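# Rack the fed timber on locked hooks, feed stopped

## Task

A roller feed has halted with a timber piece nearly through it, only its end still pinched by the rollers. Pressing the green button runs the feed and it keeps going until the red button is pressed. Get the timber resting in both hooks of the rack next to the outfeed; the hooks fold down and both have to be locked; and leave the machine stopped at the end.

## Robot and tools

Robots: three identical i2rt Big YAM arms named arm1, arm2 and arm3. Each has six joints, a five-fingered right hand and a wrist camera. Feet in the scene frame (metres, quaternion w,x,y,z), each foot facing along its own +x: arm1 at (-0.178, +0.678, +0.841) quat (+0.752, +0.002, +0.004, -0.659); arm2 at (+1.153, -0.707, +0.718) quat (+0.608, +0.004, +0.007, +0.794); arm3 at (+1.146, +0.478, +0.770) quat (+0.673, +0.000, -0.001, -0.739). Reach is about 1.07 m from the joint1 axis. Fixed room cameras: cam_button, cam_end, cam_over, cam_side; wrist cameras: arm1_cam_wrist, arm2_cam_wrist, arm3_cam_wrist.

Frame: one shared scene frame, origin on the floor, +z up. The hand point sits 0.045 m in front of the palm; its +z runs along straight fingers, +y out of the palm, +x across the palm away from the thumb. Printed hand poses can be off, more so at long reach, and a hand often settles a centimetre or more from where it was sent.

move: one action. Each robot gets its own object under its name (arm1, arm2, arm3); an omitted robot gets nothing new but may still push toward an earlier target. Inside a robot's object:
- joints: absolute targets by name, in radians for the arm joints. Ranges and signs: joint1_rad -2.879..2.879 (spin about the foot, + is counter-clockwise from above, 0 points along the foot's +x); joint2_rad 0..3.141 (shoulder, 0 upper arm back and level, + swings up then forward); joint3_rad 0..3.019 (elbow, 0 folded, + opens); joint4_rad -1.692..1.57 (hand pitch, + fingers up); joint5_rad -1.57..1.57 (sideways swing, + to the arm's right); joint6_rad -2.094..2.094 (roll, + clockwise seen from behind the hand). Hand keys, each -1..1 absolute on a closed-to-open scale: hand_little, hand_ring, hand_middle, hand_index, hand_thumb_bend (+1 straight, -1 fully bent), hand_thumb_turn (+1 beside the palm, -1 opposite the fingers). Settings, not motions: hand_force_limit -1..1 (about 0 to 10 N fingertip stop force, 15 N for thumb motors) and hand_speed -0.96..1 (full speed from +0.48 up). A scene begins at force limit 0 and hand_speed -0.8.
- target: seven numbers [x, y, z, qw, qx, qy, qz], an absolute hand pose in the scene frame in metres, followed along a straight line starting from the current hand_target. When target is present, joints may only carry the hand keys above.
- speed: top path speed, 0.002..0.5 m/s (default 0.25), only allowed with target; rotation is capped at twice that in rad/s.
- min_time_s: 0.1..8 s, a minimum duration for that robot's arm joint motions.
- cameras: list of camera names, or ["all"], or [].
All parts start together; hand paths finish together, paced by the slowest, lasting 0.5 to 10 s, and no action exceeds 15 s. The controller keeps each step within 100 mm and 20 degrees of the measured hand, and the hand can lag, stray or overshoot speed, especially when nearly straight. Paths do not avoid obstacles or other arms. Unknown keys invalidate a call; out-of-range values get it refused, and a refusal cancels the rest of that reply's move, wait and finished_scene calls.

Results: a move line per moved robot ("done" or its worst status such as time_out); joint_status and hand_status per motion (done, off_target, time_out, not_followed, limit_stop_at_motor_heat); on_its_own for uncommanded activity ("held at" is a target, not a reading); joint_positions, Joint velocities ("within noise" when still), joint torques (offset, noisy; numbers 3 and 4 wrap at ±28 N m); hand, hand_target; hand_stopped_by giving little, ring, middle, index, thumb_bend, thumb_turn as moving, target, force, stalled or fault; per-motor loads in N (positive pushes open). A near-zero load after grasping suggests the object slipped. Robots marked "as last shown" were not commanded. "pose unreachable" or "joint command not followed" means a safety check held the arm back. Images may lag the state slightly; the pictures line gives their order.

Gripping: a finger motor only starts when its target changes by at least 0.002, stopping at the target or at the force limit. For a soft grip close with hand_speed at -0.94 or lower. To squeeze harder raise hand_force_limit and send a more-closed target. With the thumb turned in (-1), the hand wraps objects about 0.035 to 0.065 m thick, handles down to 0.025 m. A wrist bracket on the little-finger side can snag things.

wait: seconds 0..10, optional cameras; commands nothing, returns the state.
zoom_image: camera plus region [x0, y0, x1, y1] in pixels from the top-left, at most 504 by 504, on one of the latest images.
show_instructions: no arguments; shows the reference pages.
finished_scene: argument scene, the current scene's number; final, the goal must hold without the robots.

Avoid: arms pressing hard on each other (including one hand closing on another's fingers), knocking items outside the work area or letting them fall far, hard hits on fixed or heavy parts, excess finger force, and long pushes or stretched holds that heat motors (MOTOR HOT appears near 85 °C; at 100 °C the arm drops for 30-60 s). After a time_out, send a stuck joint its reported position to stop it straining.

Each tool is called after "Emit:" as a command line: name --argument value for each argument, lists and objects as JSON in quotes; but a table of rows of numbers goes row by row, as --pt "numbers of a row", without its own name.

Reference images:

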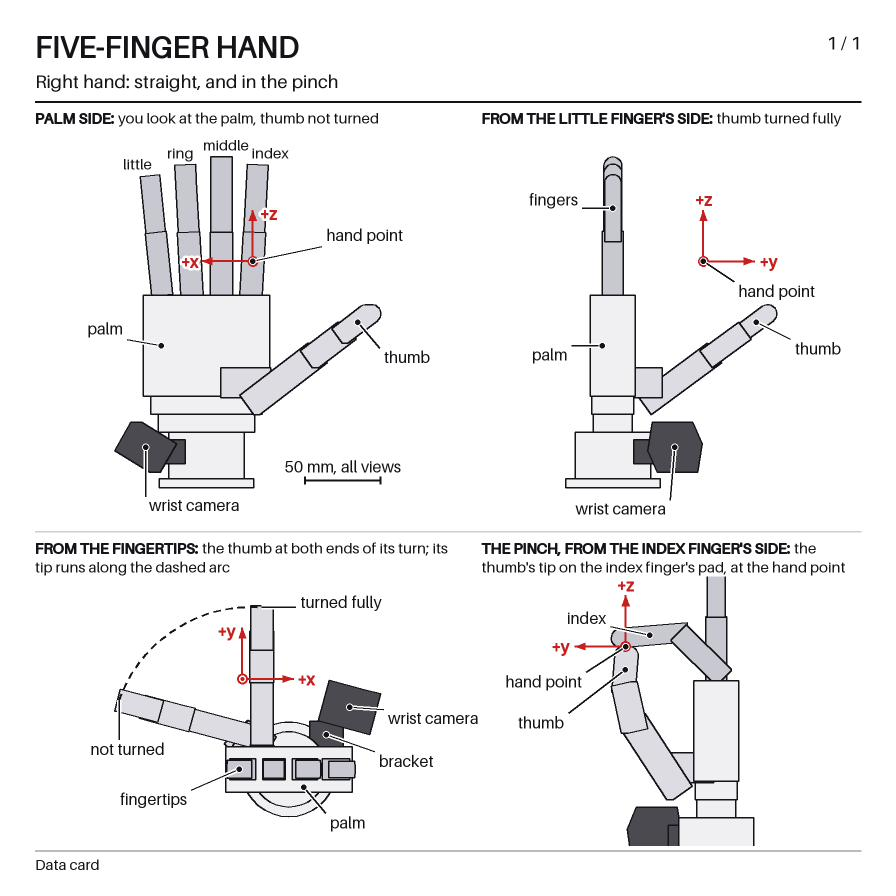

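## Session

Emit:
move

Scene clock: 0.00 s.
Joint torques (N m): no reading
Heat: arm1: hottest joint2_rad 39 °C; arm2: hottest joint3_rad 39 °C; arm3: hottest joint3_rad 35 °C.
Joint velocities: within noise
arm1.joint_positions: joint1_rad=-0.733 joint2_rad=+0.622 joint3_rad=+1.412 joint4_rad=-1.331 joint5_rad=+0.122 joint6_rad=-1.198 hand_little=+1.000 hand_ring=+1.000 hand_middle=+1.000 hand_index=+1.000 hand_thumb_turn=+1.000 hand_thumb_bend=+1.000 hand_force_limit=+0.000 hand_speed=-0.800
arm1.joint_status: not commanded
arm1.hand_stopped_by: target,target,target,target,target,target
arm1.little_load_n: 0.0
arm1.ring_load_n: 0.0
arm1.middle_load_n: 0.0
arm1.index_load_n: 0.0
arm1.thumb_bend_load_n: 0.0
arm1.thumb_turn_load_n: 0.0
arm1.hand: x=-0.3581 y=+0.5316 z=+1.3403 quat_wxyz=(+0.419, +0.228, -0.839, +0.261) (m; scene frame)
arm1.hand_target: x=-0.3573 y=+0.5326 z=+1.3501 quat_wxyz=(+0.426, +0.226, -0.834, +0.267) (m; scene frame)
arm1.hand_status: not commanded
arm2.joint_positions: joint1_rad=-0.827 joint2_rad=+0.604 joint3_rad=+1.319 joint4_rad=-1.459 joint5_rad=-0.211 joint6_rad=-1.133 hand_little=+1.000 hand_ring=+1.000 hand_middle=+1.000 hand_index=+1.000 hand_thumb_turn=+1.000 hand_thumb_bend=+1.000 hand_force_limit=+0.000 hand_speed=-0.800
arm2.joint_status: not commanded
arm2.hand_stopped_by: target,target,target,target,target,target
arm2.little_load_n: 0.0
arm2.ring_load_n: 0.0
arm2.middle_load_n: 0.0
arm2.index_load_n: 0.0
arm2.thumb_bend_load_n: 0.0
arm2.thumb_turn_load_n: 0.0
arm2.hand: x=+1.2670 y=-0.5337 z=+1.1428 quat_wxyz=(-0.336, +0.865, +0.295, +0.228) (m; scene frame)
arm2.hand_target: x=+1.2670 y=-0.5339 z=+1.1522 quat_wxyz=(-0.342, +0.860, +0.295, +0.236) (m; scene frame)
arm2.hand_status: not commanded
arm3.joint_positions: joint1_rad=+0.536 joint2_rad=+0.648 joint3_rad=+1.319 joint4_rad=-1.341 joint5_rad=+0.225 joint6_rad=-1.367 hand_little=+1.000 hand_ring=+1.000 hand_middle=+1.000 hand_index=+1.000 hand_thumb_turn=+1.000 hand_thumb_bend=+1.000 hand_force_limit=+0.000 hand_speed=-0.800
arm3.joint_status: not commanded
arm3.hand_stopped_by: target,target,target,target,target,target
arm3.little_load_n: 0.0
arm3.ring_load_n: 0.0
arm3.middle_load_n: -0.5
arm3.index_load_n: 0.0
arm3.thumb_bend_load_n: 0.0
arm3.thumb_turn_load_n: 0.0
arm3.hand: x=+1.1581 y=+0.2293 z=+1.2320 quat_wxyz=(+0.284, +0.673, -0.591, +0.343) (m; scene frame)
arm3.hand_target: x=+1.1579 y=+0.2298 z=+1.2421 quat_wxyz=(+0.288, +0.668, -0.589, +0.353) (m; scene frame)
arm3.hand_status: not commanded
pictures: arm1_cam_wrist, arm2_cam_wrist, arm3_cam_wrist, cam_button, cam_end, cam_over, cam_side
Images, in order (width x height): arm1_cam_wrist 672x504, arm2_cam_wrist 672x504, arm3_cam_wrist 672x504, cam_button 672x504, cam_end 672x504, cam_over 672x504, cam_side 672x504.

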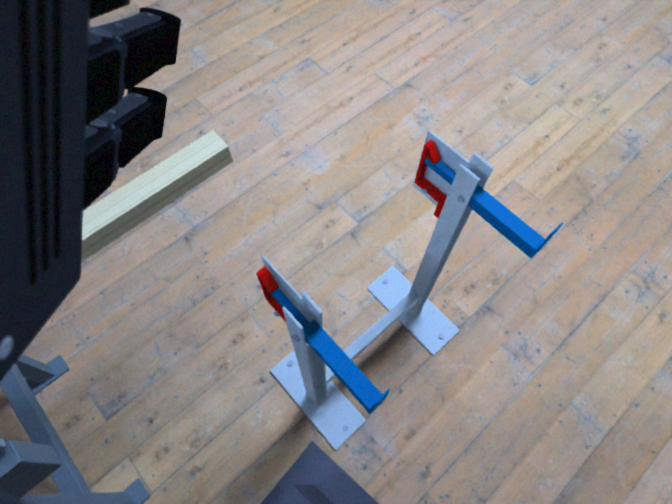

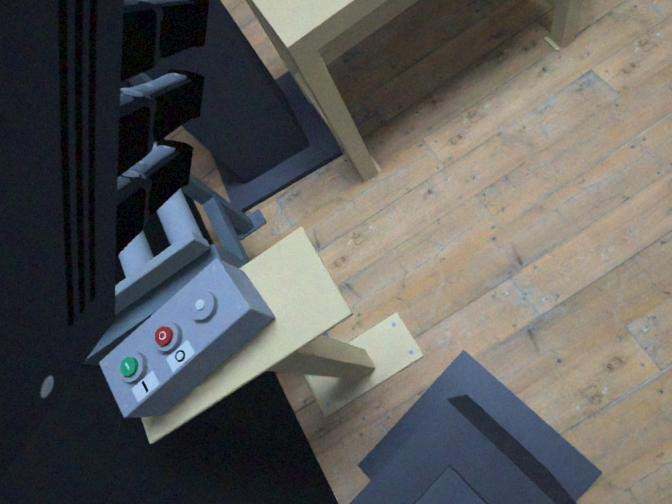

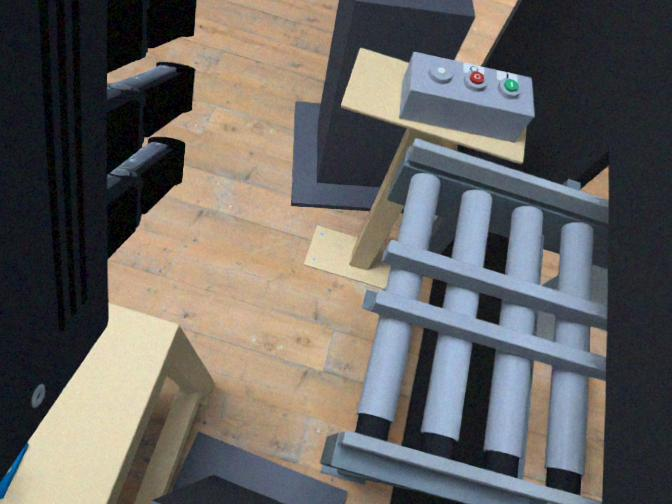

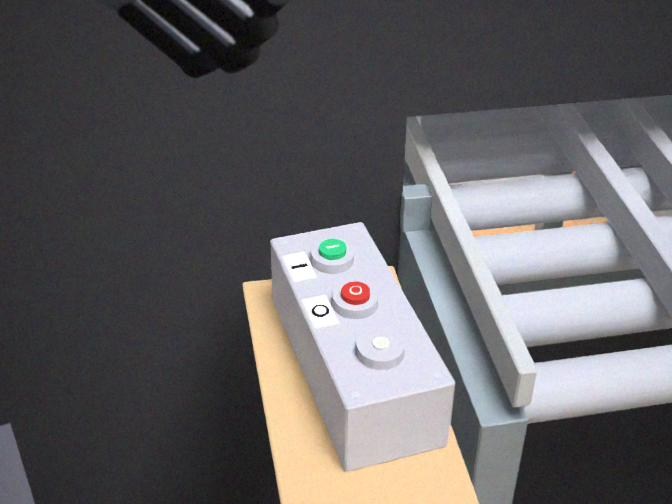

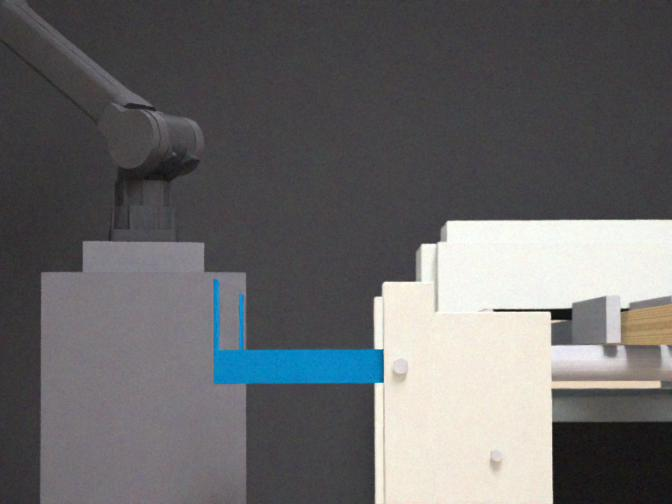

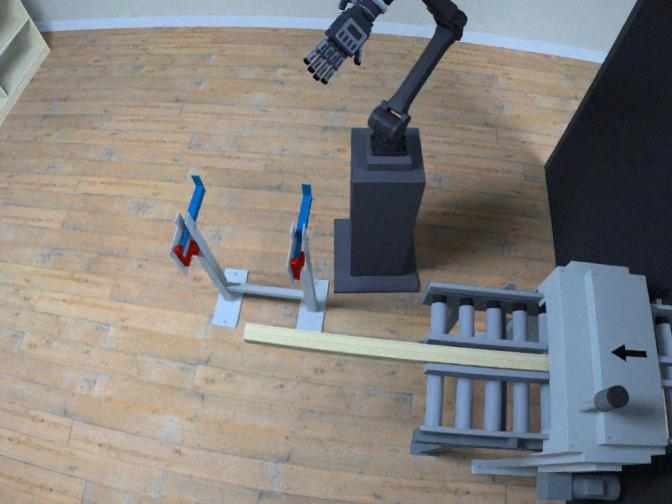

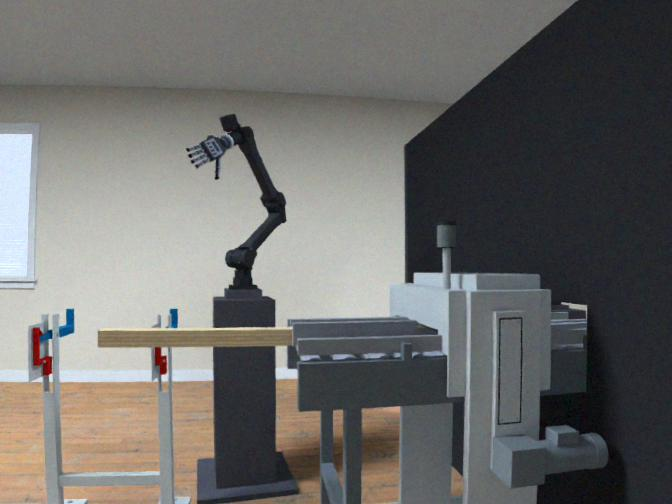

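Emit:
zoom_image --camera "cam_side" --region '[15, 295, 85, 395]'

Emit:
zoom_image --camera "cam_side" --region '[140, 295, 210, 395]'

Emit:
zoom_image --camera "cam_over" --region '[150, 160, 250, 290]'

Emit:
zoom_image --camera "cam_over" --region '[260, 170, 360, 300]'

Emit:
zoom_image --camera "arm1_cam_wrist" --region '[230, 120, 580, 420]'

Scaled by 5.040 from the camera's 672x504 image, which has a finer 960x720 frame.

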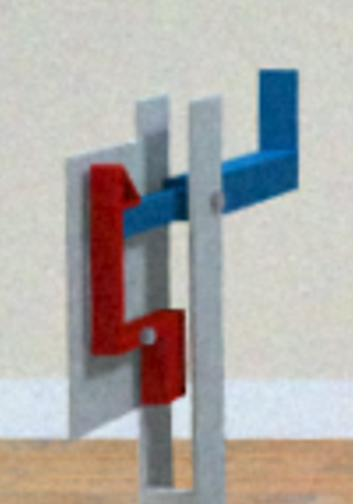

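Scaled by 5.040 from the camera's 672x504 image, which has a finer 960x720 frame.

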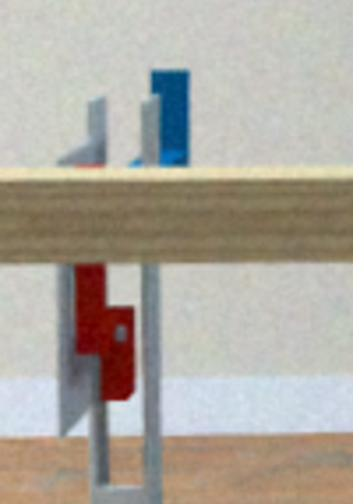

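Scaled by 3.877 from the camera's 672x504 image, which has a finer 960x720 frame.

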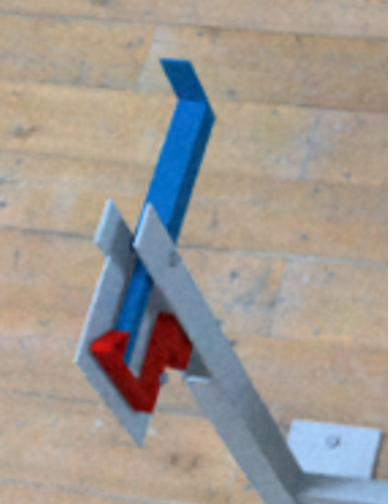

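Scaled by 3.877 from the camera's 672x504 image, which has a finer 960x720 frame.

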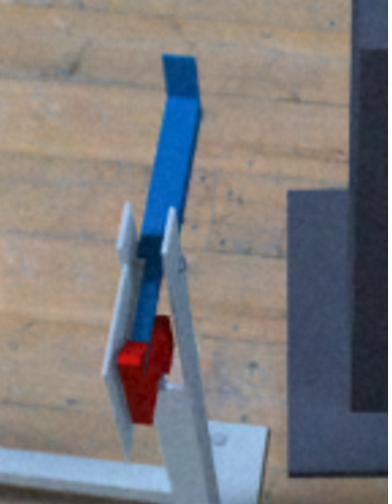

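Scaled by 1.440 from the camera's 672x504 image, which has a finer 960x720 frame.

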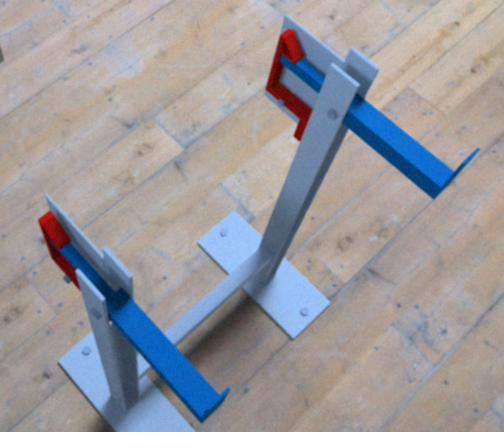

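Emit:
zoom_image --camera "arm1_cam_wrist" --region '[240, 240, 330, 340]'

Emit:
zoom_image --camera "arm1_cam_wrist" --region '[400, 120, 490, 220]'

Emit:
zoom_image --camera "cam_end" --region '[190, 250, 640, 480]'

Scaled by 5.040 from the camera's 672x504 image, which has a finer 960x720 frame.

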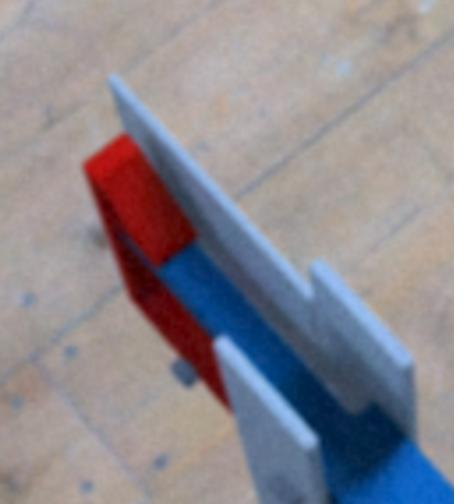

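Scaled by 5.040 from the camera's 672x504 image, which has a finer 960x720 frame.

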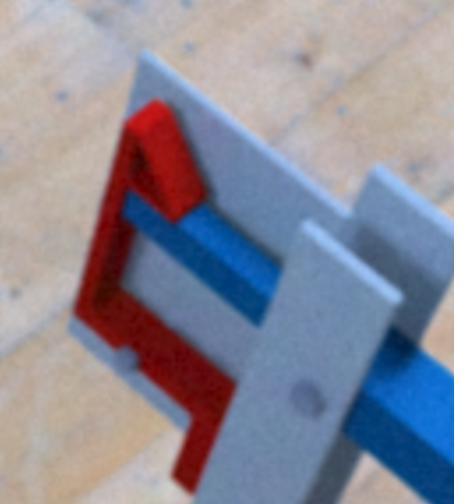

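Scaled by 1.120 from the camera's 672x504 image, which has a finer 960x720 frame.

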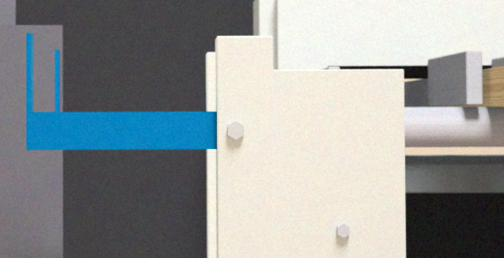

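Emit:
move --arm1 '{"joints": {"joint1_rad": -0.11, "joint2_rad": 2.45, "joint3_rad": 2.45, "joint4_rad": -1.62, "joint5_rad": 0.0, "joint6_rad": 0.09, "hand_speed": -0.5, "hand_thumb_turn": -1.0}, "min_time_s": 5}' --arm2 '{"joints": {"joint1_rad": 0.25, "joint2_rad": 1.37, "joint3_rad": 1.36, "joint4_rad": -1.56, "joint5_rad": 0.0, "joint6_rad": -1.06, "hand_speed": -0.5, "hand_middle": -1.0, "hand_ring": -1.0, "hand_little": -1.0}, "min_time_s": 4}' --cameras '["cam_button", "cam_over", "cam_side", "arm1_cam_wrist", "arm2_cam_wrist"]'

Scene clock: 89.67 s.
Joint torques (N m): arm1=[-0.15 -24.47 13.76 -0.18 -0.04 0.16] | arm2=[0.79 -9.58 13.14 -0.29 0.09 0.06] | arm3=[-0.03 0.26 8.47 1.57 0.13 0.02]
Heat: arm1: hottest joint3_rad 43 °C; arm2: hottest joint3_rad 54 °C; arm3: hottest joint3_rad 46 °C.
move: arm1 done; arm2 done
Joint velocities: within noise
arm1.joint_positions: joint1_rad=-0.109 joint2_rad=+2.430 joint3_rad=+2.397 joint4_rad=-1.612 joint5_rad=+0.001 joint6_rad=+0.075 hand_little=+1.000 hand_ring=+1.000 hand_middle=+1.000 hand_index=+1.000 hand_thumb_turn=-1.000 hand_thumb_bend=+1.000 hand_force_limit=+0.000 hand_speed=-0.500
arm1.joint_status: all done
arm1.hand_stopped_by: target,target,target,target,target,target
arm1.little_load_n: 0.0
arm1.ring_load_n: 0.0
arm1.middle_load_n: 0.0
arm1.index_load_n: 0.0
arm1.thumb_bend_load_n: 0.0
arm1.thumb_turn_load_n: 0.0
arm1.hand: x=-0.1290 y=+0.0217 z=+0.8859 quat_wxyz=(+0.004, -0.027, -0.999, -0.041) (m; scene frame)
arm1.hand_target: x=-0.1286 y=+0.0105 z=+0.8900 quat_wxyz=(+0.003, -0.035, -0.999, -0.029) (m; scene frame)
arm1.hand_status: not commanded
arm2.joint_positions: joint1_rad=+0.241 joint2_rad=+1.360 joint3_rad=+1.319 joint4_rad=-1.548 joint5_rad=-0.002 joint6_rad=-1.069 hand_little=-1.000 hand_ring=-1.000 hand_middle=-1.000 hand_index=+1.000 hand_thumb_turn=+1.000 hand_thumb_bend=+1.000 hand_force_limit=+0.000 hand_speed=-0.500
arm2.joint_status: all done
arm2.hand_stopped_by: target,target,target,target,target,target
arm2.little_load_n: 0.0
arm2.ring_load_n: 0.0
arm2.middle_load_n: 0.5
arm2.index_load_n: 0.0
arm2.thumb_bend_load_n: -0.5
arm2.thumb_turn_load_n: 0.0
arm2.hand: x=+1.0299 y=-0.3987 z=+0.9499 quat_wxyz=(+0.006, +0.706, +0.709, -0.011) (m; scene frame)
arm2.hand_target: x=+1.0228 y=-0.3920 z=+0.9608 quat_wxyz=(-0.003, +0.706, +0.709, -0.008) (m; scene frame)
arm2.hand_status: not commanded
arm3: as last shown
arm3.middle_load_n: 0.0
pictures: arm1_cam_wrist, arm2_cam_wrist, cam_button, cam_over, cam_side
Images, in order (width x height): arm1_cam_wrist 672x504, arm2_cam_wrist 672x504, cam_button 672x504, cam_over 672x504, cam_side 672x504.

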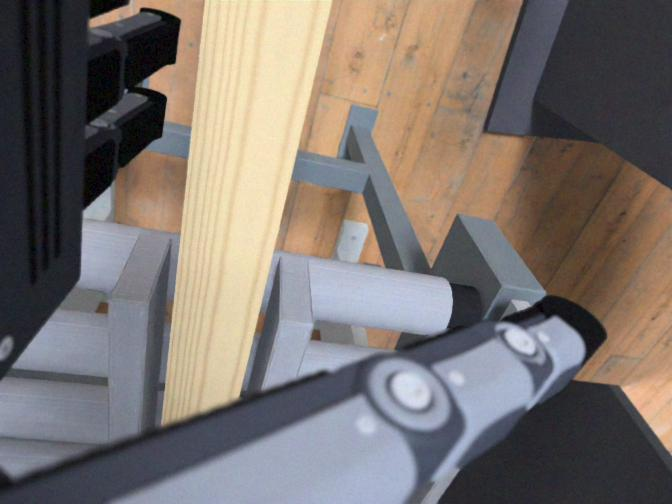

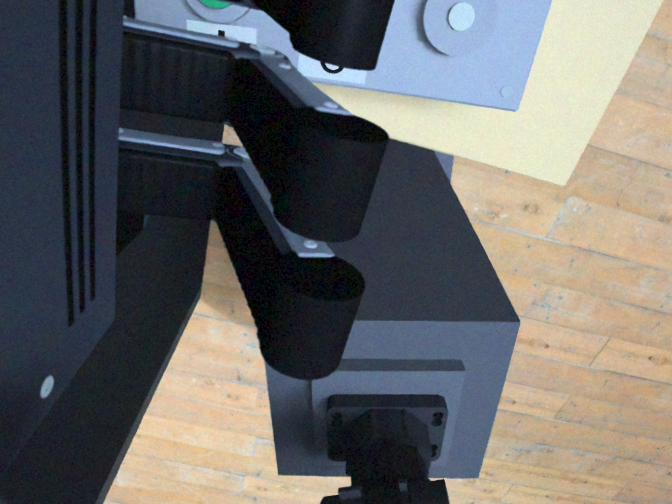

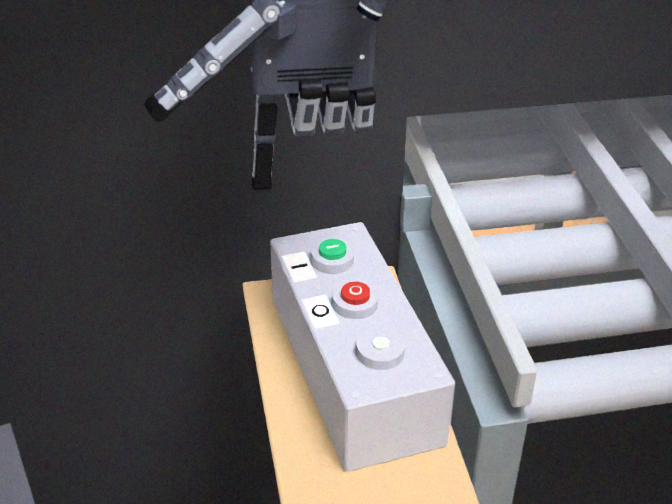

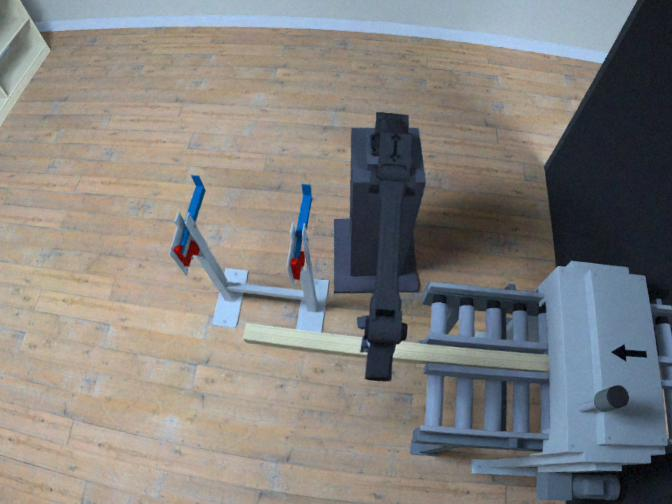

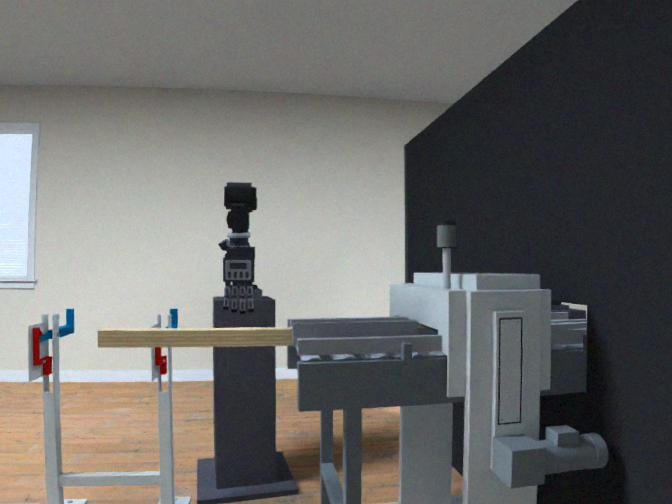

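Emit:
move --arm1 '{"target": [-0.137, 0.004, 0.800, 0, 0.035, 0.9994, 0], "speed": 0.08}' --arm2 '{"target": [1.020, -0.340, 0.905, 0, 0.7071, 0.7071, 0], "speed": 0.08}' --cameras '["cam_button", "arm1_cam_wrist"]'

Emit:
zoom_image --camera "cam_button" --region '[270, 190, 390, 310]'

Scene clock: 132.47 s.
Joint torques (N m): arm1=[-0.62 -24.82 8.29 0.68 -0.07 0.06] | arm2=[-1.32 -11.05 12.31 0.77 0.14 -0.15] | arm3=[-0.5 0.91 8.55 1.65 0.13 0.04]
Heat: arm1: hottest joint3_rad 48 °C; arm2: hottest joint3_rad 61 °C; arm3: hottest joint3_rad 47 °C.
move: arm1 off_target; arm2 off_target
Joint velocities: within noise
arm1.joint_positions: joint1_rad=-0.112 joint2_rad=+2.430 joint3_rad=+2.240 joint4_rad=-1.349 joint5_rad=-0.001 joint6_rad=+0.076 hand_little=+1.000 hand_ring=+1.000 hand_middle=+1.000 hand_index=+1.000 hand_thumb_turn=-1.000 hand_thumb_bend=+1.000 hand_force_limit=+0.000 hand_speed=-0.500
arm1.joint_status: not commanded
arm1.hand_stopped_by: target,target,target,target,target,target
arm1.little_load_n: 0.0
arm1.ring_load_n: 0.0
arm1.middle_load_n: 0.0
arm1.index_load_n: 0.0
arm1.thumb_bend_load_n: 0.0
arm1.thumb_turn_load_n: 0.0
arm1.hand: x=-0.1309 y=+0.0005 z=+0.8197 quat_wxyz=(+0.000, -0.029, -1.000, +0.012) (m; scene frame)
arm1.hand_target: x=-0.1368 y=+0.0045 z=+0.8002 quat_wxyz=(+0.000, -0.035, -0.999, +0.000) (m; scene frame)
arm1.hand_status: off_target (0.021 m and 1.5 deg from the pose sent, 0.088 m and 4.8 deg at the start)
arm2.joint_positions: joint1_rad=+0.218 joint2_rad=+1.490 joint3_rad=+1.319 joint4_rad=-1.432 joint5_rad=+0.014 joint6_rad=-1.094 hand_little=-1.000 hand_ring=-1.000 hand_middle=-1.000 hand_index=+1.000 hand_thumb_turn=+1.000 hand_thumb_bend=+1.000 hand_force_limit=+0.000 hand_speed=-0.500
arm2.joint_status: not commanded
arm2.hand_stopped_by: target,target,target,target,target,target
arm2.little_load_n: 0.5
arm2.ring_load_n: 0.0
arm2.middle_load_n: 0.0
arm2.index_load_n: 0.0
arm2.thumb_bend_load_n: 0.0
arm2.thumb_turn_load_n: 0.0
arm2.hand: x=+1.0207 y=-0.3569 z=+0.9002 quat_wxyz=(+0.015, +0.705, +0.709, -0.006) (m; scene frame)
arm2.hand_target: x=+1.0203 y=-0.3405 z=+0.9050 quat_wxyz=(+0.000, +0.707, +0.707, +0.000) (m; scene frame)
arm2.hand_status: off_target (0.018 m and 1.8 deg from the pose sent, 0.075 m and 1.5 deg at the start)
arm3: as last shown
pictures: arm1_cam_wrist, cam_button
Images, in order (width x height): arm1_cam_wrist 672x504, cam_button 672x504.

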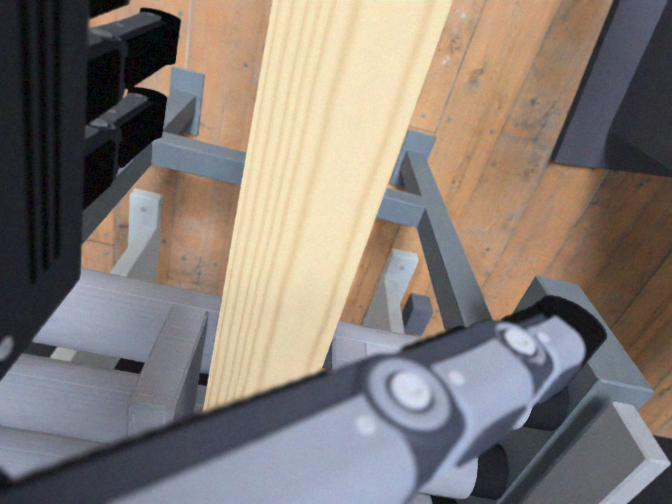

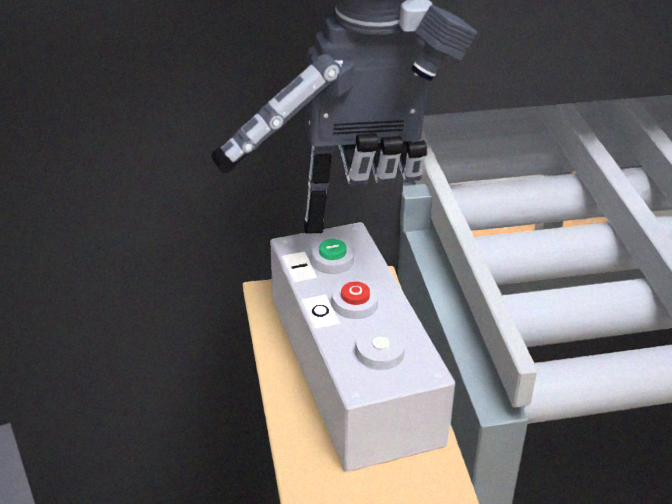

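Scaled by 4.200 from the camera's 672x504 image, which has a finer 960x720 frame.

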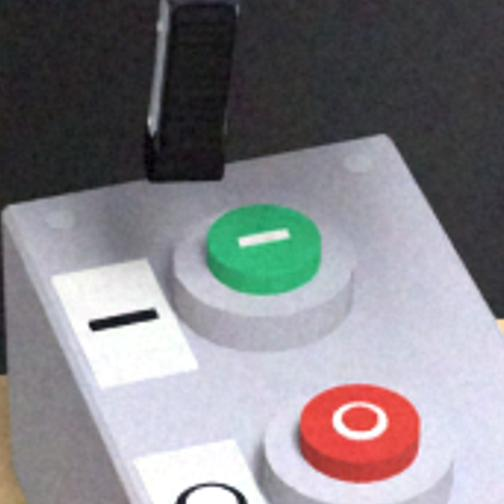

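Emit:
move --arm1 '{"target": [-0.137, 0.015, 0.698, 0, 0.035, 0.9994, 0], "speed": 0.06}' --cameras '["cam_side", "arm1_cam_wrist"]'

Scene clock: 145.77 s.
Joint torques (N m): arm1=[-0.67 -23.3 7.82 0.64 -0.06 0.07] | arm2=[-1.32 -11.11 12.3 0.76 0.14 -0.15] | arm3=[-0.38 0.79 8.68 1.47 0.11 0.02]
Heat: arm1: hottest joint3_rad 46 °C; arm2: hottest joint3_rad 61 °C; arm3: hottest joint3_rad 47 °C.
move: arm1 off_target
Joint velocities: within noise
arm1.joint_positions: joint1_rad=-0.112 joint2_rad=+2.499 joint3_rad=+2.118 joint4_rad=-1.146 joint5_rad=-0.001 joint6_rad=+0.076 hand_little=+1.000 hand_ring=+1.000 hand_middle=+1.000 hand_index=+1.000 hand_thumb_turn=-1.000 hand_thumb_bend=+1.000 hand_force_limit=+0.000 hand_speed=-0.500
arm1.joint_status: not commanded
arm1.hand_stopped_by: target,target,target,target,target,target
arm1.little_load_n: 0.0
arm1.ring_load_n: 0.0
arm1.middle_load_n: 0.0
arm1.index_load_n: 0.0
arm1.thumb_bend_load_n: -0.5
arm1.thumb_turn_load_n: 0.0
arm1.hand: x=-0.1313 y=+0.0056 z=+0.7261 quat_wxyz=(+0.000, -0.029, -0.999, +0.018) (m; scene frame)
arm1.hand_target: x=-0.1368 y=+0.0158 z=+0.6988 quat_wxyz=(+0.000, -0.035, -0.999, +0.000) (m; scene frame)
arm1.hand_status: off_target (0.030 m and 2.2 deg from the pose sent, 0.123 m and 1.5 deg at the start)
arm2, arm3: as last shown
arm2.little_load_n: 0.0
arm2.hand_target: x=+1.0202 y=-0.3406 z=+0.9050 quat_wxyz=(+0.000, +0.707, +0.707, +0.000) (m; scene frame)
pictures: arm1_cam_wrist, cam_side
Images, in order (width x height): arm1_cam_wrist 672x504, cam_side 672x504.

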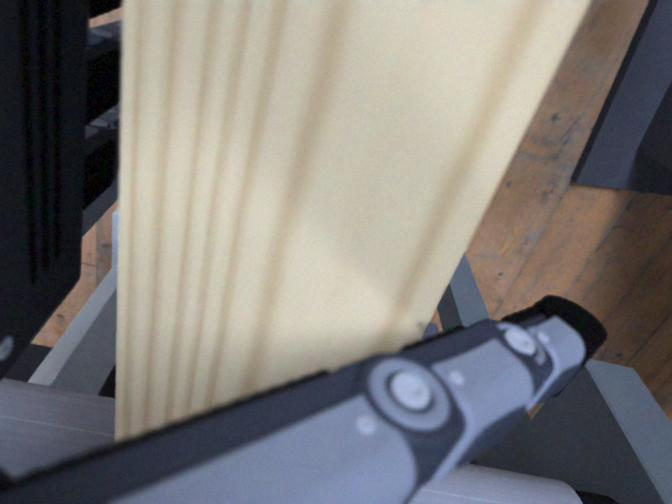

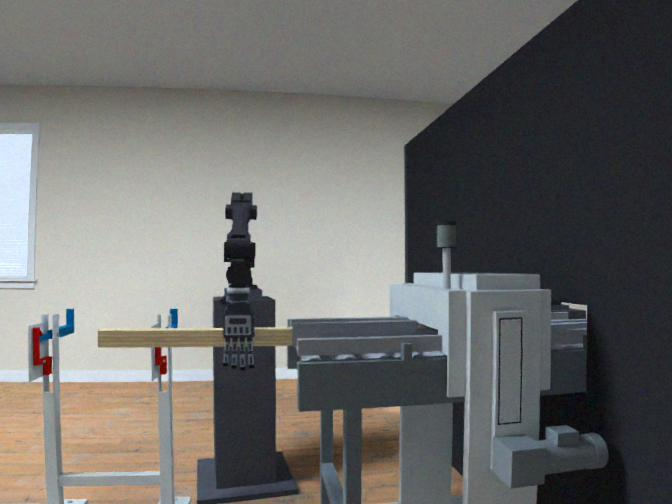

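Emit:
move --arm1 '{"target": [-0.137, 0.018, 0.684, 0, 0.035, 0.9994, 0], "speed": 0.05}'

Emit:
move --arm1 '{"joints": {"hand_force_limit": -0.6, "hand_speed": -0.75, "hand_index": -0.2, "hand_middle": -0.2, "hand_ring": -0.2, "hand_little": -0.2}}' --cameras '["cam_side", "arm1_cam_wrist", "cam_over"]'

Scene clock: 152.53 s.
Joint torques (N m): arm1=[-0.5 -22.42 7.32 0.88 -0.07 0.06] | arm2=[-1.38 -11.11 12.3 0.76 0.14 -0.15] | arm3=[-0.26 1.14 8.49 1.59 0.13 0.04]
Heat: arm1: hottest joint2_rad 46 °C; arm2: hottest joint3_rad 62 °C; arm3: hottest joint3_rad 47 °C.
move: arm1 off_target
Joint velocities: within noise
arm1.joint_positions: joint1_rad=-0.112 joint2_rad=+2.501 joint3_rad=+2.103 joint4_rad=-1.121 joint5_rad=-0.002 joint6_rad=+0.076 hand_little=+1.000 hand_ring=+1.000 hand_middle=+1.000 hand_index=+1.000 hand_thumb_turn=-1.000 hand_thumb_bend=+1.000 hand_force_limit=+0.000 hand_speed=-0.500
arm1.joint_status: not commanded
arm1.hand_stopped_by: target,target,target,target,target,target
arm1.little_load_n: 0.0
arm1.ring_load_n: 0.0
arm1.middle_load_n: 0.0
arm1.index_load_n: 0.0
arm1.thumb_bend_load_n: 0.0
arm1.thumb_turn_load_n: 0.0
arm1.hand: x=-0.1311 y=+0.0059 z=+0.7189 quat_wxyz=(-0.001, -0.029, -0.999, +0.022) (m; scene frame)
arm1.hand_target: x=-0.1367 y=+0.0193 z=+0.6852 quat_wxyz=(+0.000, -0.035, -0.999, +0.000) (m; scene frame)
arm1.hand_status: off_target (0.037 m and 2.6 deg from the pose sent, 0.044 m and 2.2 deg at the start)
arm2, arm3: as last shown
pictures: none

Scene clock: 154.73 s.
Joint torques (N m): arm1=[-0.79 -22.42 7.31 0.7 0.05 0.05] | arm2=[-1.32 -11.11 12.3 0.76 0.14 -0.15] | arm3=[-0.32 0.26 8.55 1.55 0.15 0.02]
Heat: arm1: hottest joint2_rad 46 °C; arm2: hottest joint3_rad 62 °C; arm3: hottest joint3_rad 47 °C.
move: arm1 off_target
Joint velocities: within noise
arm1.joint_positions: joint1_rad=-0.112 joint2_rad=+2.502 joint3_rad=+2.103 joint4_rad=-1.119 joint5_rad=-0.005 joint6_rad=+0.076 hand_little=-0.173 hand_ring=-0.200 hand_middle=-0.200 hand_index=-0.197 hand_thumb_turn=-1.000 hand_thumb_bend=+1.000 hand_force_limit=-0.600 hand_speed=-0.750
arm1.joint_status: hand_little off_target (ended at -0.173, target -0.200); the others done
arm1.hand_stopped_by: force,target,target,force,target,target
arm1.little_load_n: 1.5
arm1.ring_load_n: 1.0
arm1.middle_load_n: 0.0
arm1.index_load_n: 4.0
arm1.thumb_bend_load_n: 1.5
arm1.thumb_turn_load_n: 1.5
arm1.hand: x=-0.1307 y=+0.0057 z=+0.7184 quat_wxyz=(-0.002, -0.029, -0.999, +0.022) (m; scene frame)
arm1.hand_target: x=-0.1367 y=+0.0193 z=+0.6851 quat_wxyz=(+0.000, -0.035, -0.999, +0.000) (m; scene frame)
arm1.hand_status: not commanded
arm2, arm3: as last shown
arm2.thumb_bend_load_n: -0.5
pictures: arm1_cam_wrist, cam_over, cam_side
Images, in order (width x height): arm1_cam_wrist 672x504, cam_over 672x504, cam_side 672x504.

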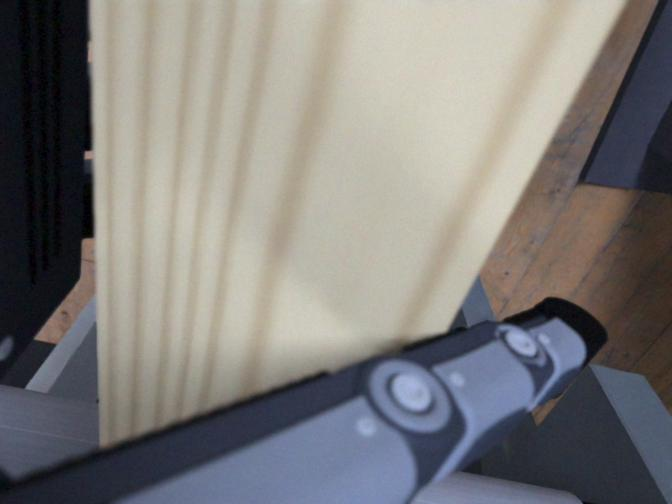

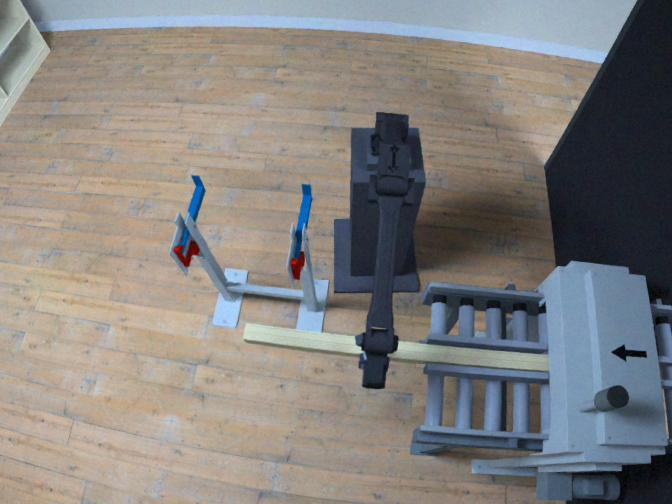

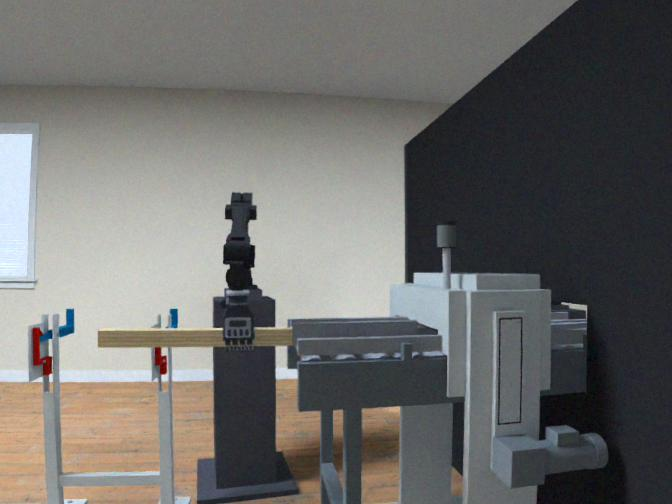

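Emit:
move --arm1 '{"target": [-0.137, 0.012, 0.730, 0, 0.035, 0.9994, 0], "speed": 0.05, "joints": {"hand_index": -0.13, "hand_middle": -0.14, "hand_ring": -0.14, "hand_little": -0.14}}' --cameras '["cam_side"]'

Scene clock: 161.73 s.
Joint torques (N m): arm1=[-0.5 -26.05 11.36 -1.33 0.06 0.07] | arm2=[-1.32 -11.05 12.3 0.76 0.14 -0.15] | arm3=[-0.21 0.56 8.68 1.62 0.14 0.03]
Heat: arm1: hottest joint2_rad 45 °C; arm2: hottest joint3_rad 62 °C; arm3: hottest joint3_rad 48 °C.
move: arm1 off_target
Joint velocities: within noise
arm1.joint_positions: joint1_rad=-0.112 joint2_rad=+2.502 joint3_rad=+2.102 joint4_rad=-1.143 joint5_rad=-0.005 joint6_rad=+0.076 hand_little=-0.140 hand_ring=-0.140 hand_middle=-0.140 hand_index=-0.130 hand_thumb_turn=-1.000 hand_thumb_bend=+1.000 hand_force_limit=-0.600 hand_speed=-0.750
arm1.joint_status: all done
arm1.hand_stopped_by: target,target,target,target,target,target
arm1.little_load_n: 2.5
arm1.ring_load_n: 0.5
arm1.middle_load_n: 0.0
arm1.index_load_n: 0.0
arm1.thumb_bend_load_n: 0.0
arm1.thumb_turn_load_n: 0.0
arm1.hand: x=-0.1308 y=+0.0121 z=+0.7195 quat_wxyz=(-0.001, -0.029, -1.000, +0.010) (m; scene frame)
arm1.hand_target: x=-0.1369 y=+0.0121 z=+0.7299 quat_wxyz=(+0.000, -0.035, -0.999, +0.001) (m; scene frame)
arm1.hand_status: off_target (0.012 m and 1.4 deg from the pose sent, 0.015 m and 2.7 deg at the start)
arm2, arm3: as last shown
arm2.thumb_bend_load_n: 0.0
pictures: cam_side
Images, in order (width x height): cam_side 672x504.

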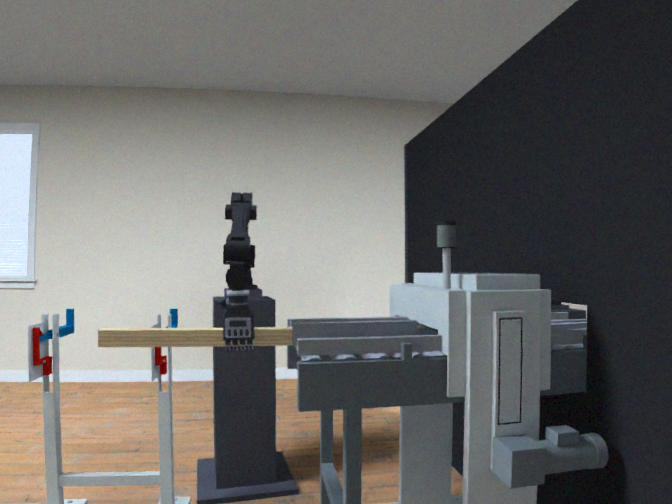

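Emit:
move --arm2 '{"target": [1.025, -0.342, 0.858, 0, 0.7071, 0.7071, 0], "speed": 0.06}' --cameras '["cam_button", "cam_over"]'

Emit:
zoom_image --camera "cam_button" --region '[270, 190, 390, 310]'

Scene clock: 165.43 s.
Joint torques (N m): arm1=[-0.32 -25.88 11.33 -1.4 0.07 0.04] | arm2=[-1.55 -10.7 7.57 1.52 0.11 -0.14] | arm3=[-0.73 0.5 8.58 1.54 0.15 0.03]
Heat: arm1: hottest joint2_rad 45 °C; arm2: hottest joint3_rad 62 °C; arm3: hottest joint3_rad 48 °C.
move: arm2 off_target
Joint velocities: within noise
arm1, arm3: as last shown
arm1.ring_load_n: 0.0
arm2.joint_positions: joint1_rad=+0.211 joint2_rad=+1.496 joint3_rad=+1.266 joint4_rad=-1.323 joint5_rad=+0.014 joint6_rad=-1.105 hand_little=-1.000 hand_ring=-1.000 hand_middle=-1.000 hand_index=+1.000 hand_thumb_turn=+1.000 hand_thumb_bend=+1.000 hand_force_limit=+0.000 hand_speed=-0.500
arm2.joint_status: not commanded
arm2.hand_stopped_by: target,target,target,target,target,target
arm2.little_load_n: 0.0
arm2.ring_load_n: 0.0
arm2.middle_load_n: 0.0
arm2.index_load_n: -0.5
arm2.thumb_bend_load_n: 0.0
arm2.thumb_turn_load_n: 0.0
arm2.hand: x=+1.0181 y=-0.3455 z=+0.8752 quat_wxyz=(-0.009, +0.704, +0.710, +0.002) (m; scene frame)
arm2.hand_target: x=+1.0250 y=-0.3428 z=+0.8585 quat_wxyz=(+0.000, +0.707, +0.707, +0.000) (m; scene frame)
arm2.hand_status: off_target (0.019 m and 1.2 deg from the pose sent, 0.045 m and 1.8 deg at the start)
arm3.index_load_n: -0.5
pictures: cam_button, cam_over
Images, in order (width x height): cam_button 672x504, cam_over 672x504.

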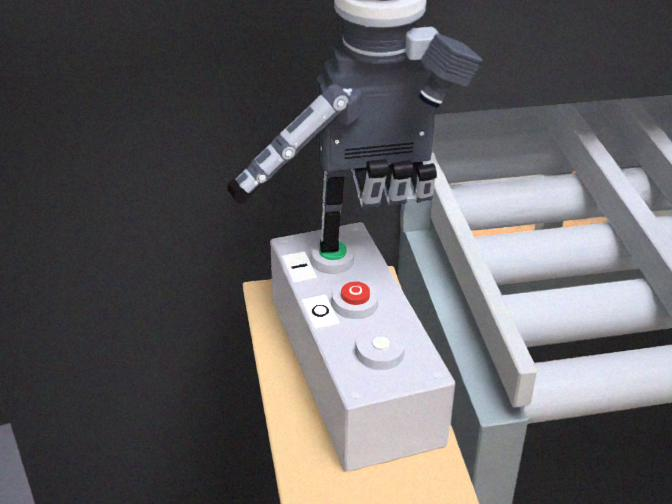

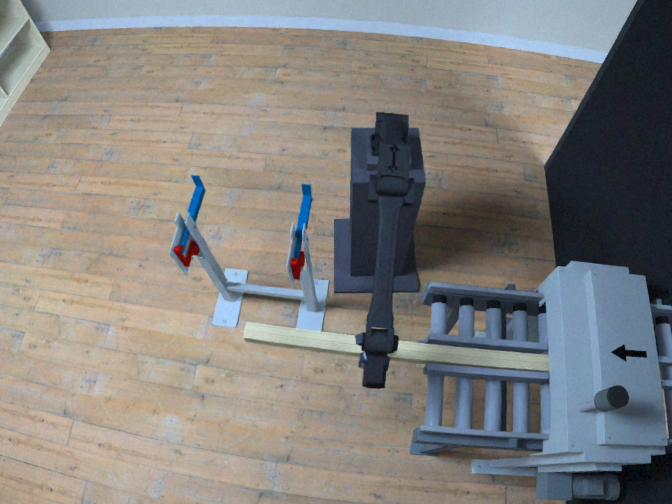

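Scaled by 4.200 from the camera's 672x504 image, which has a finer 960x720 frame.

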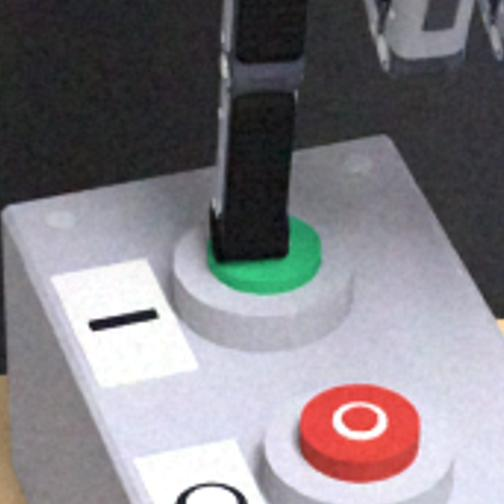

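Emit:
move --arm2 '{"target": [1.027, -0.340, 0.842, 0, 0.7071, 0.7071, 0], "speed": 0.06}' --cameras '["cam_button", "cam_over"]'

Emit:
zoom_image --camera "cam_button" --region '[270, 190, 390, 310]'

Scene clock: 169.70 s.
Joint torques (N m): arm1=[1.79 -26.58 11.03 -0.36 -0.27 0.24] | arm2=[-1.55 -8.94 6.38 2.48 0.11 -0.12] | arm3=[-0.85 0.5 8.61 1.58 0.15 0.03]
Heat: arm1: hottest joint2_rad 45 °C; arm2: hottest joint3_rad 60 °C; arm3: hottest joint3_rad 48 °C.
move: arm2 off_target
Joint velocities: within noise
arm1: as last shown
arm1.joint_positions: joint1_rad=-0.142 joint2_rad=+2.507 joint3_rad=+2.104 joint4_rad=-1.173 joint5_rad=+0.003 joint6_rad=+0.061 hand_little=-0.140 hand_ring=-0.140 hand_middle=-0.140 hand_index=-0.130 hand_thumb_turn=-1.000 hand_thumb_bend=+1.000 hand_force_limit=-0.600 hand_speed=-0.750
arm1.little_load_n: 6.0
arm1.ring_load_n: 0.5
arm1.thumb_bend_load_n: 0.5
arm1.thumb_turn_load_n: -1.0
arm1.hand: x=-0.1527 y=+0.0204 z=+0.7178 quat_wxyz=(+0.003, -0.036, -0.999, -0.007) (m; scene frame)
arm1.hand_target: x=-0.1369 y=+0.0120 z=+0.7300 quat_wxyz=(+0.000, -0.035, -0.999, +0.001) (m; scene frame)
arm2.joint_positions: joint1_rad=+0.205 joint2_rad=+1.491 joint3_rad=+1.252 joint4_rad=-1.304 joint5_rad=+0.014 joint6_rad=-1.112 hand_little=-1.000 hand_ring=-1.000 hand_middle=-1.000 hand_index=+1.000 hand_thumb_turn=+1.000 hand_thumb_bend=+1.000 hand_force_limit=+0.000 hand_speed=-0.500
arm2.joint_status: not commanded
arm2.hand_stopped_by: target,target,target,target,target,target
arm2.little_load_n: 0.0
arm2.ring_load_n: 0.0
arm2.middle_load_n: 0.5
arm2.index_load_n: -1.5
arm2.thumb_bend_load_n: 0.0
arm2.thumb_turn_load_n: 0.0
arm2.hand: x=+1.0204 y=-0.3444 z=+0.8714 quat_wxyz=(-0.014, +0.703, +0.711, +0.003) (m; scene frame)
arm2.hand_target: x=+1.0274 y=-0.3417 z=+0.8434 quat_wxyz=(+0.000, +0.707, +0.707, +0.000) (m; scene frame)
arm2.hand_status: off_target (0.030 m and 1.7 deg from the pose sent, 0.035 m and 1.2 deg at the start)
arm3.joint_positions: joint1_rad=+0.536 joint2_rad=+0.648 joint3_rad=+1.319 joint4_rad=-1.341 joint5_rad=+0.225 joint6_rad=-1.367 hand_little=+1.000 hand_ring=+1.000 hand_middle=+1.000 hand_index=+1.000 hand_thumb_turn=+1.000 hand_thumb_bend=+1.000 hand_force_limit=+0.000 hand_speed=-0.800
arm3.joint_status: not commanded
arm3.hand_stopped_by: target,target,target,target,target,target
arm3.little_load_n: 0.0
arm3.ring_load_n: 0.0
arm3.middle_load_n: 0.0
arm3.index_load_n: -0.5
arm3.thumb_bend_load_n: 0.0
arm3.thumb_turn_load_n: 0.0
arm3.hand: x=+1.1581 y=+0.2293 z=+1.2320 quat_wxyz=(+0.284, +0.673, -0.591, +0.343) (m; scene frame)
arm3.hand_target: x=+1.1579 y=+0.2298 z=+1.2421 quat_wxyz=(+0.288, +0.668, -0.589, +0.353) (m; scene frame)
arm3.hand_status: not commanded
pictures: cam_button, cam_over
Images, in order (width x height): cam_button 672x504, cam_over 672x504.

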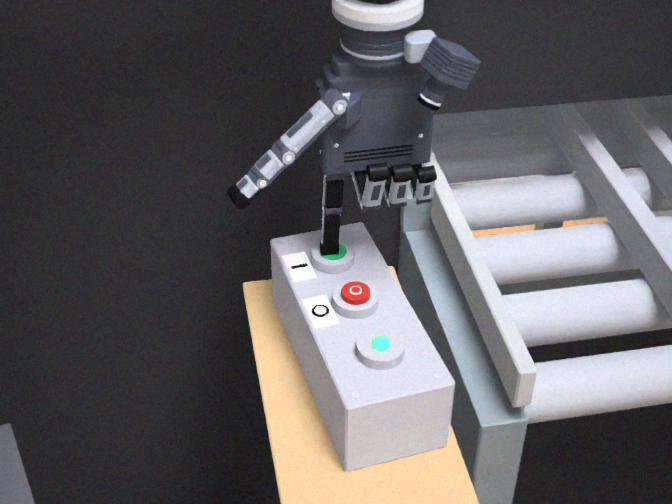

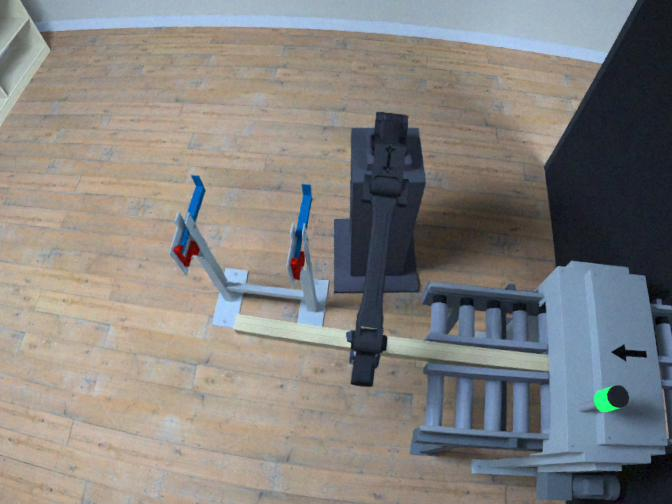

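Scaled by 4.200 from the camera's 672x504 image, which has a finer 960x720 frame.

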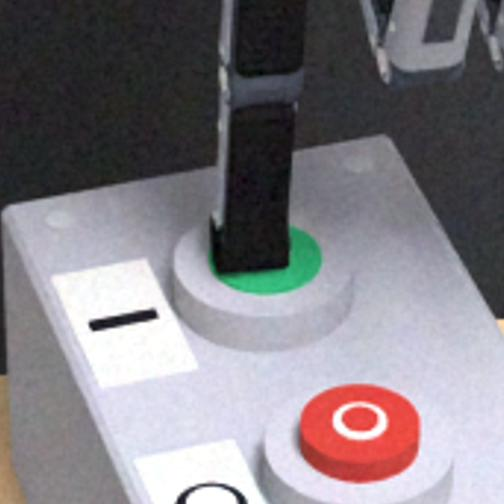

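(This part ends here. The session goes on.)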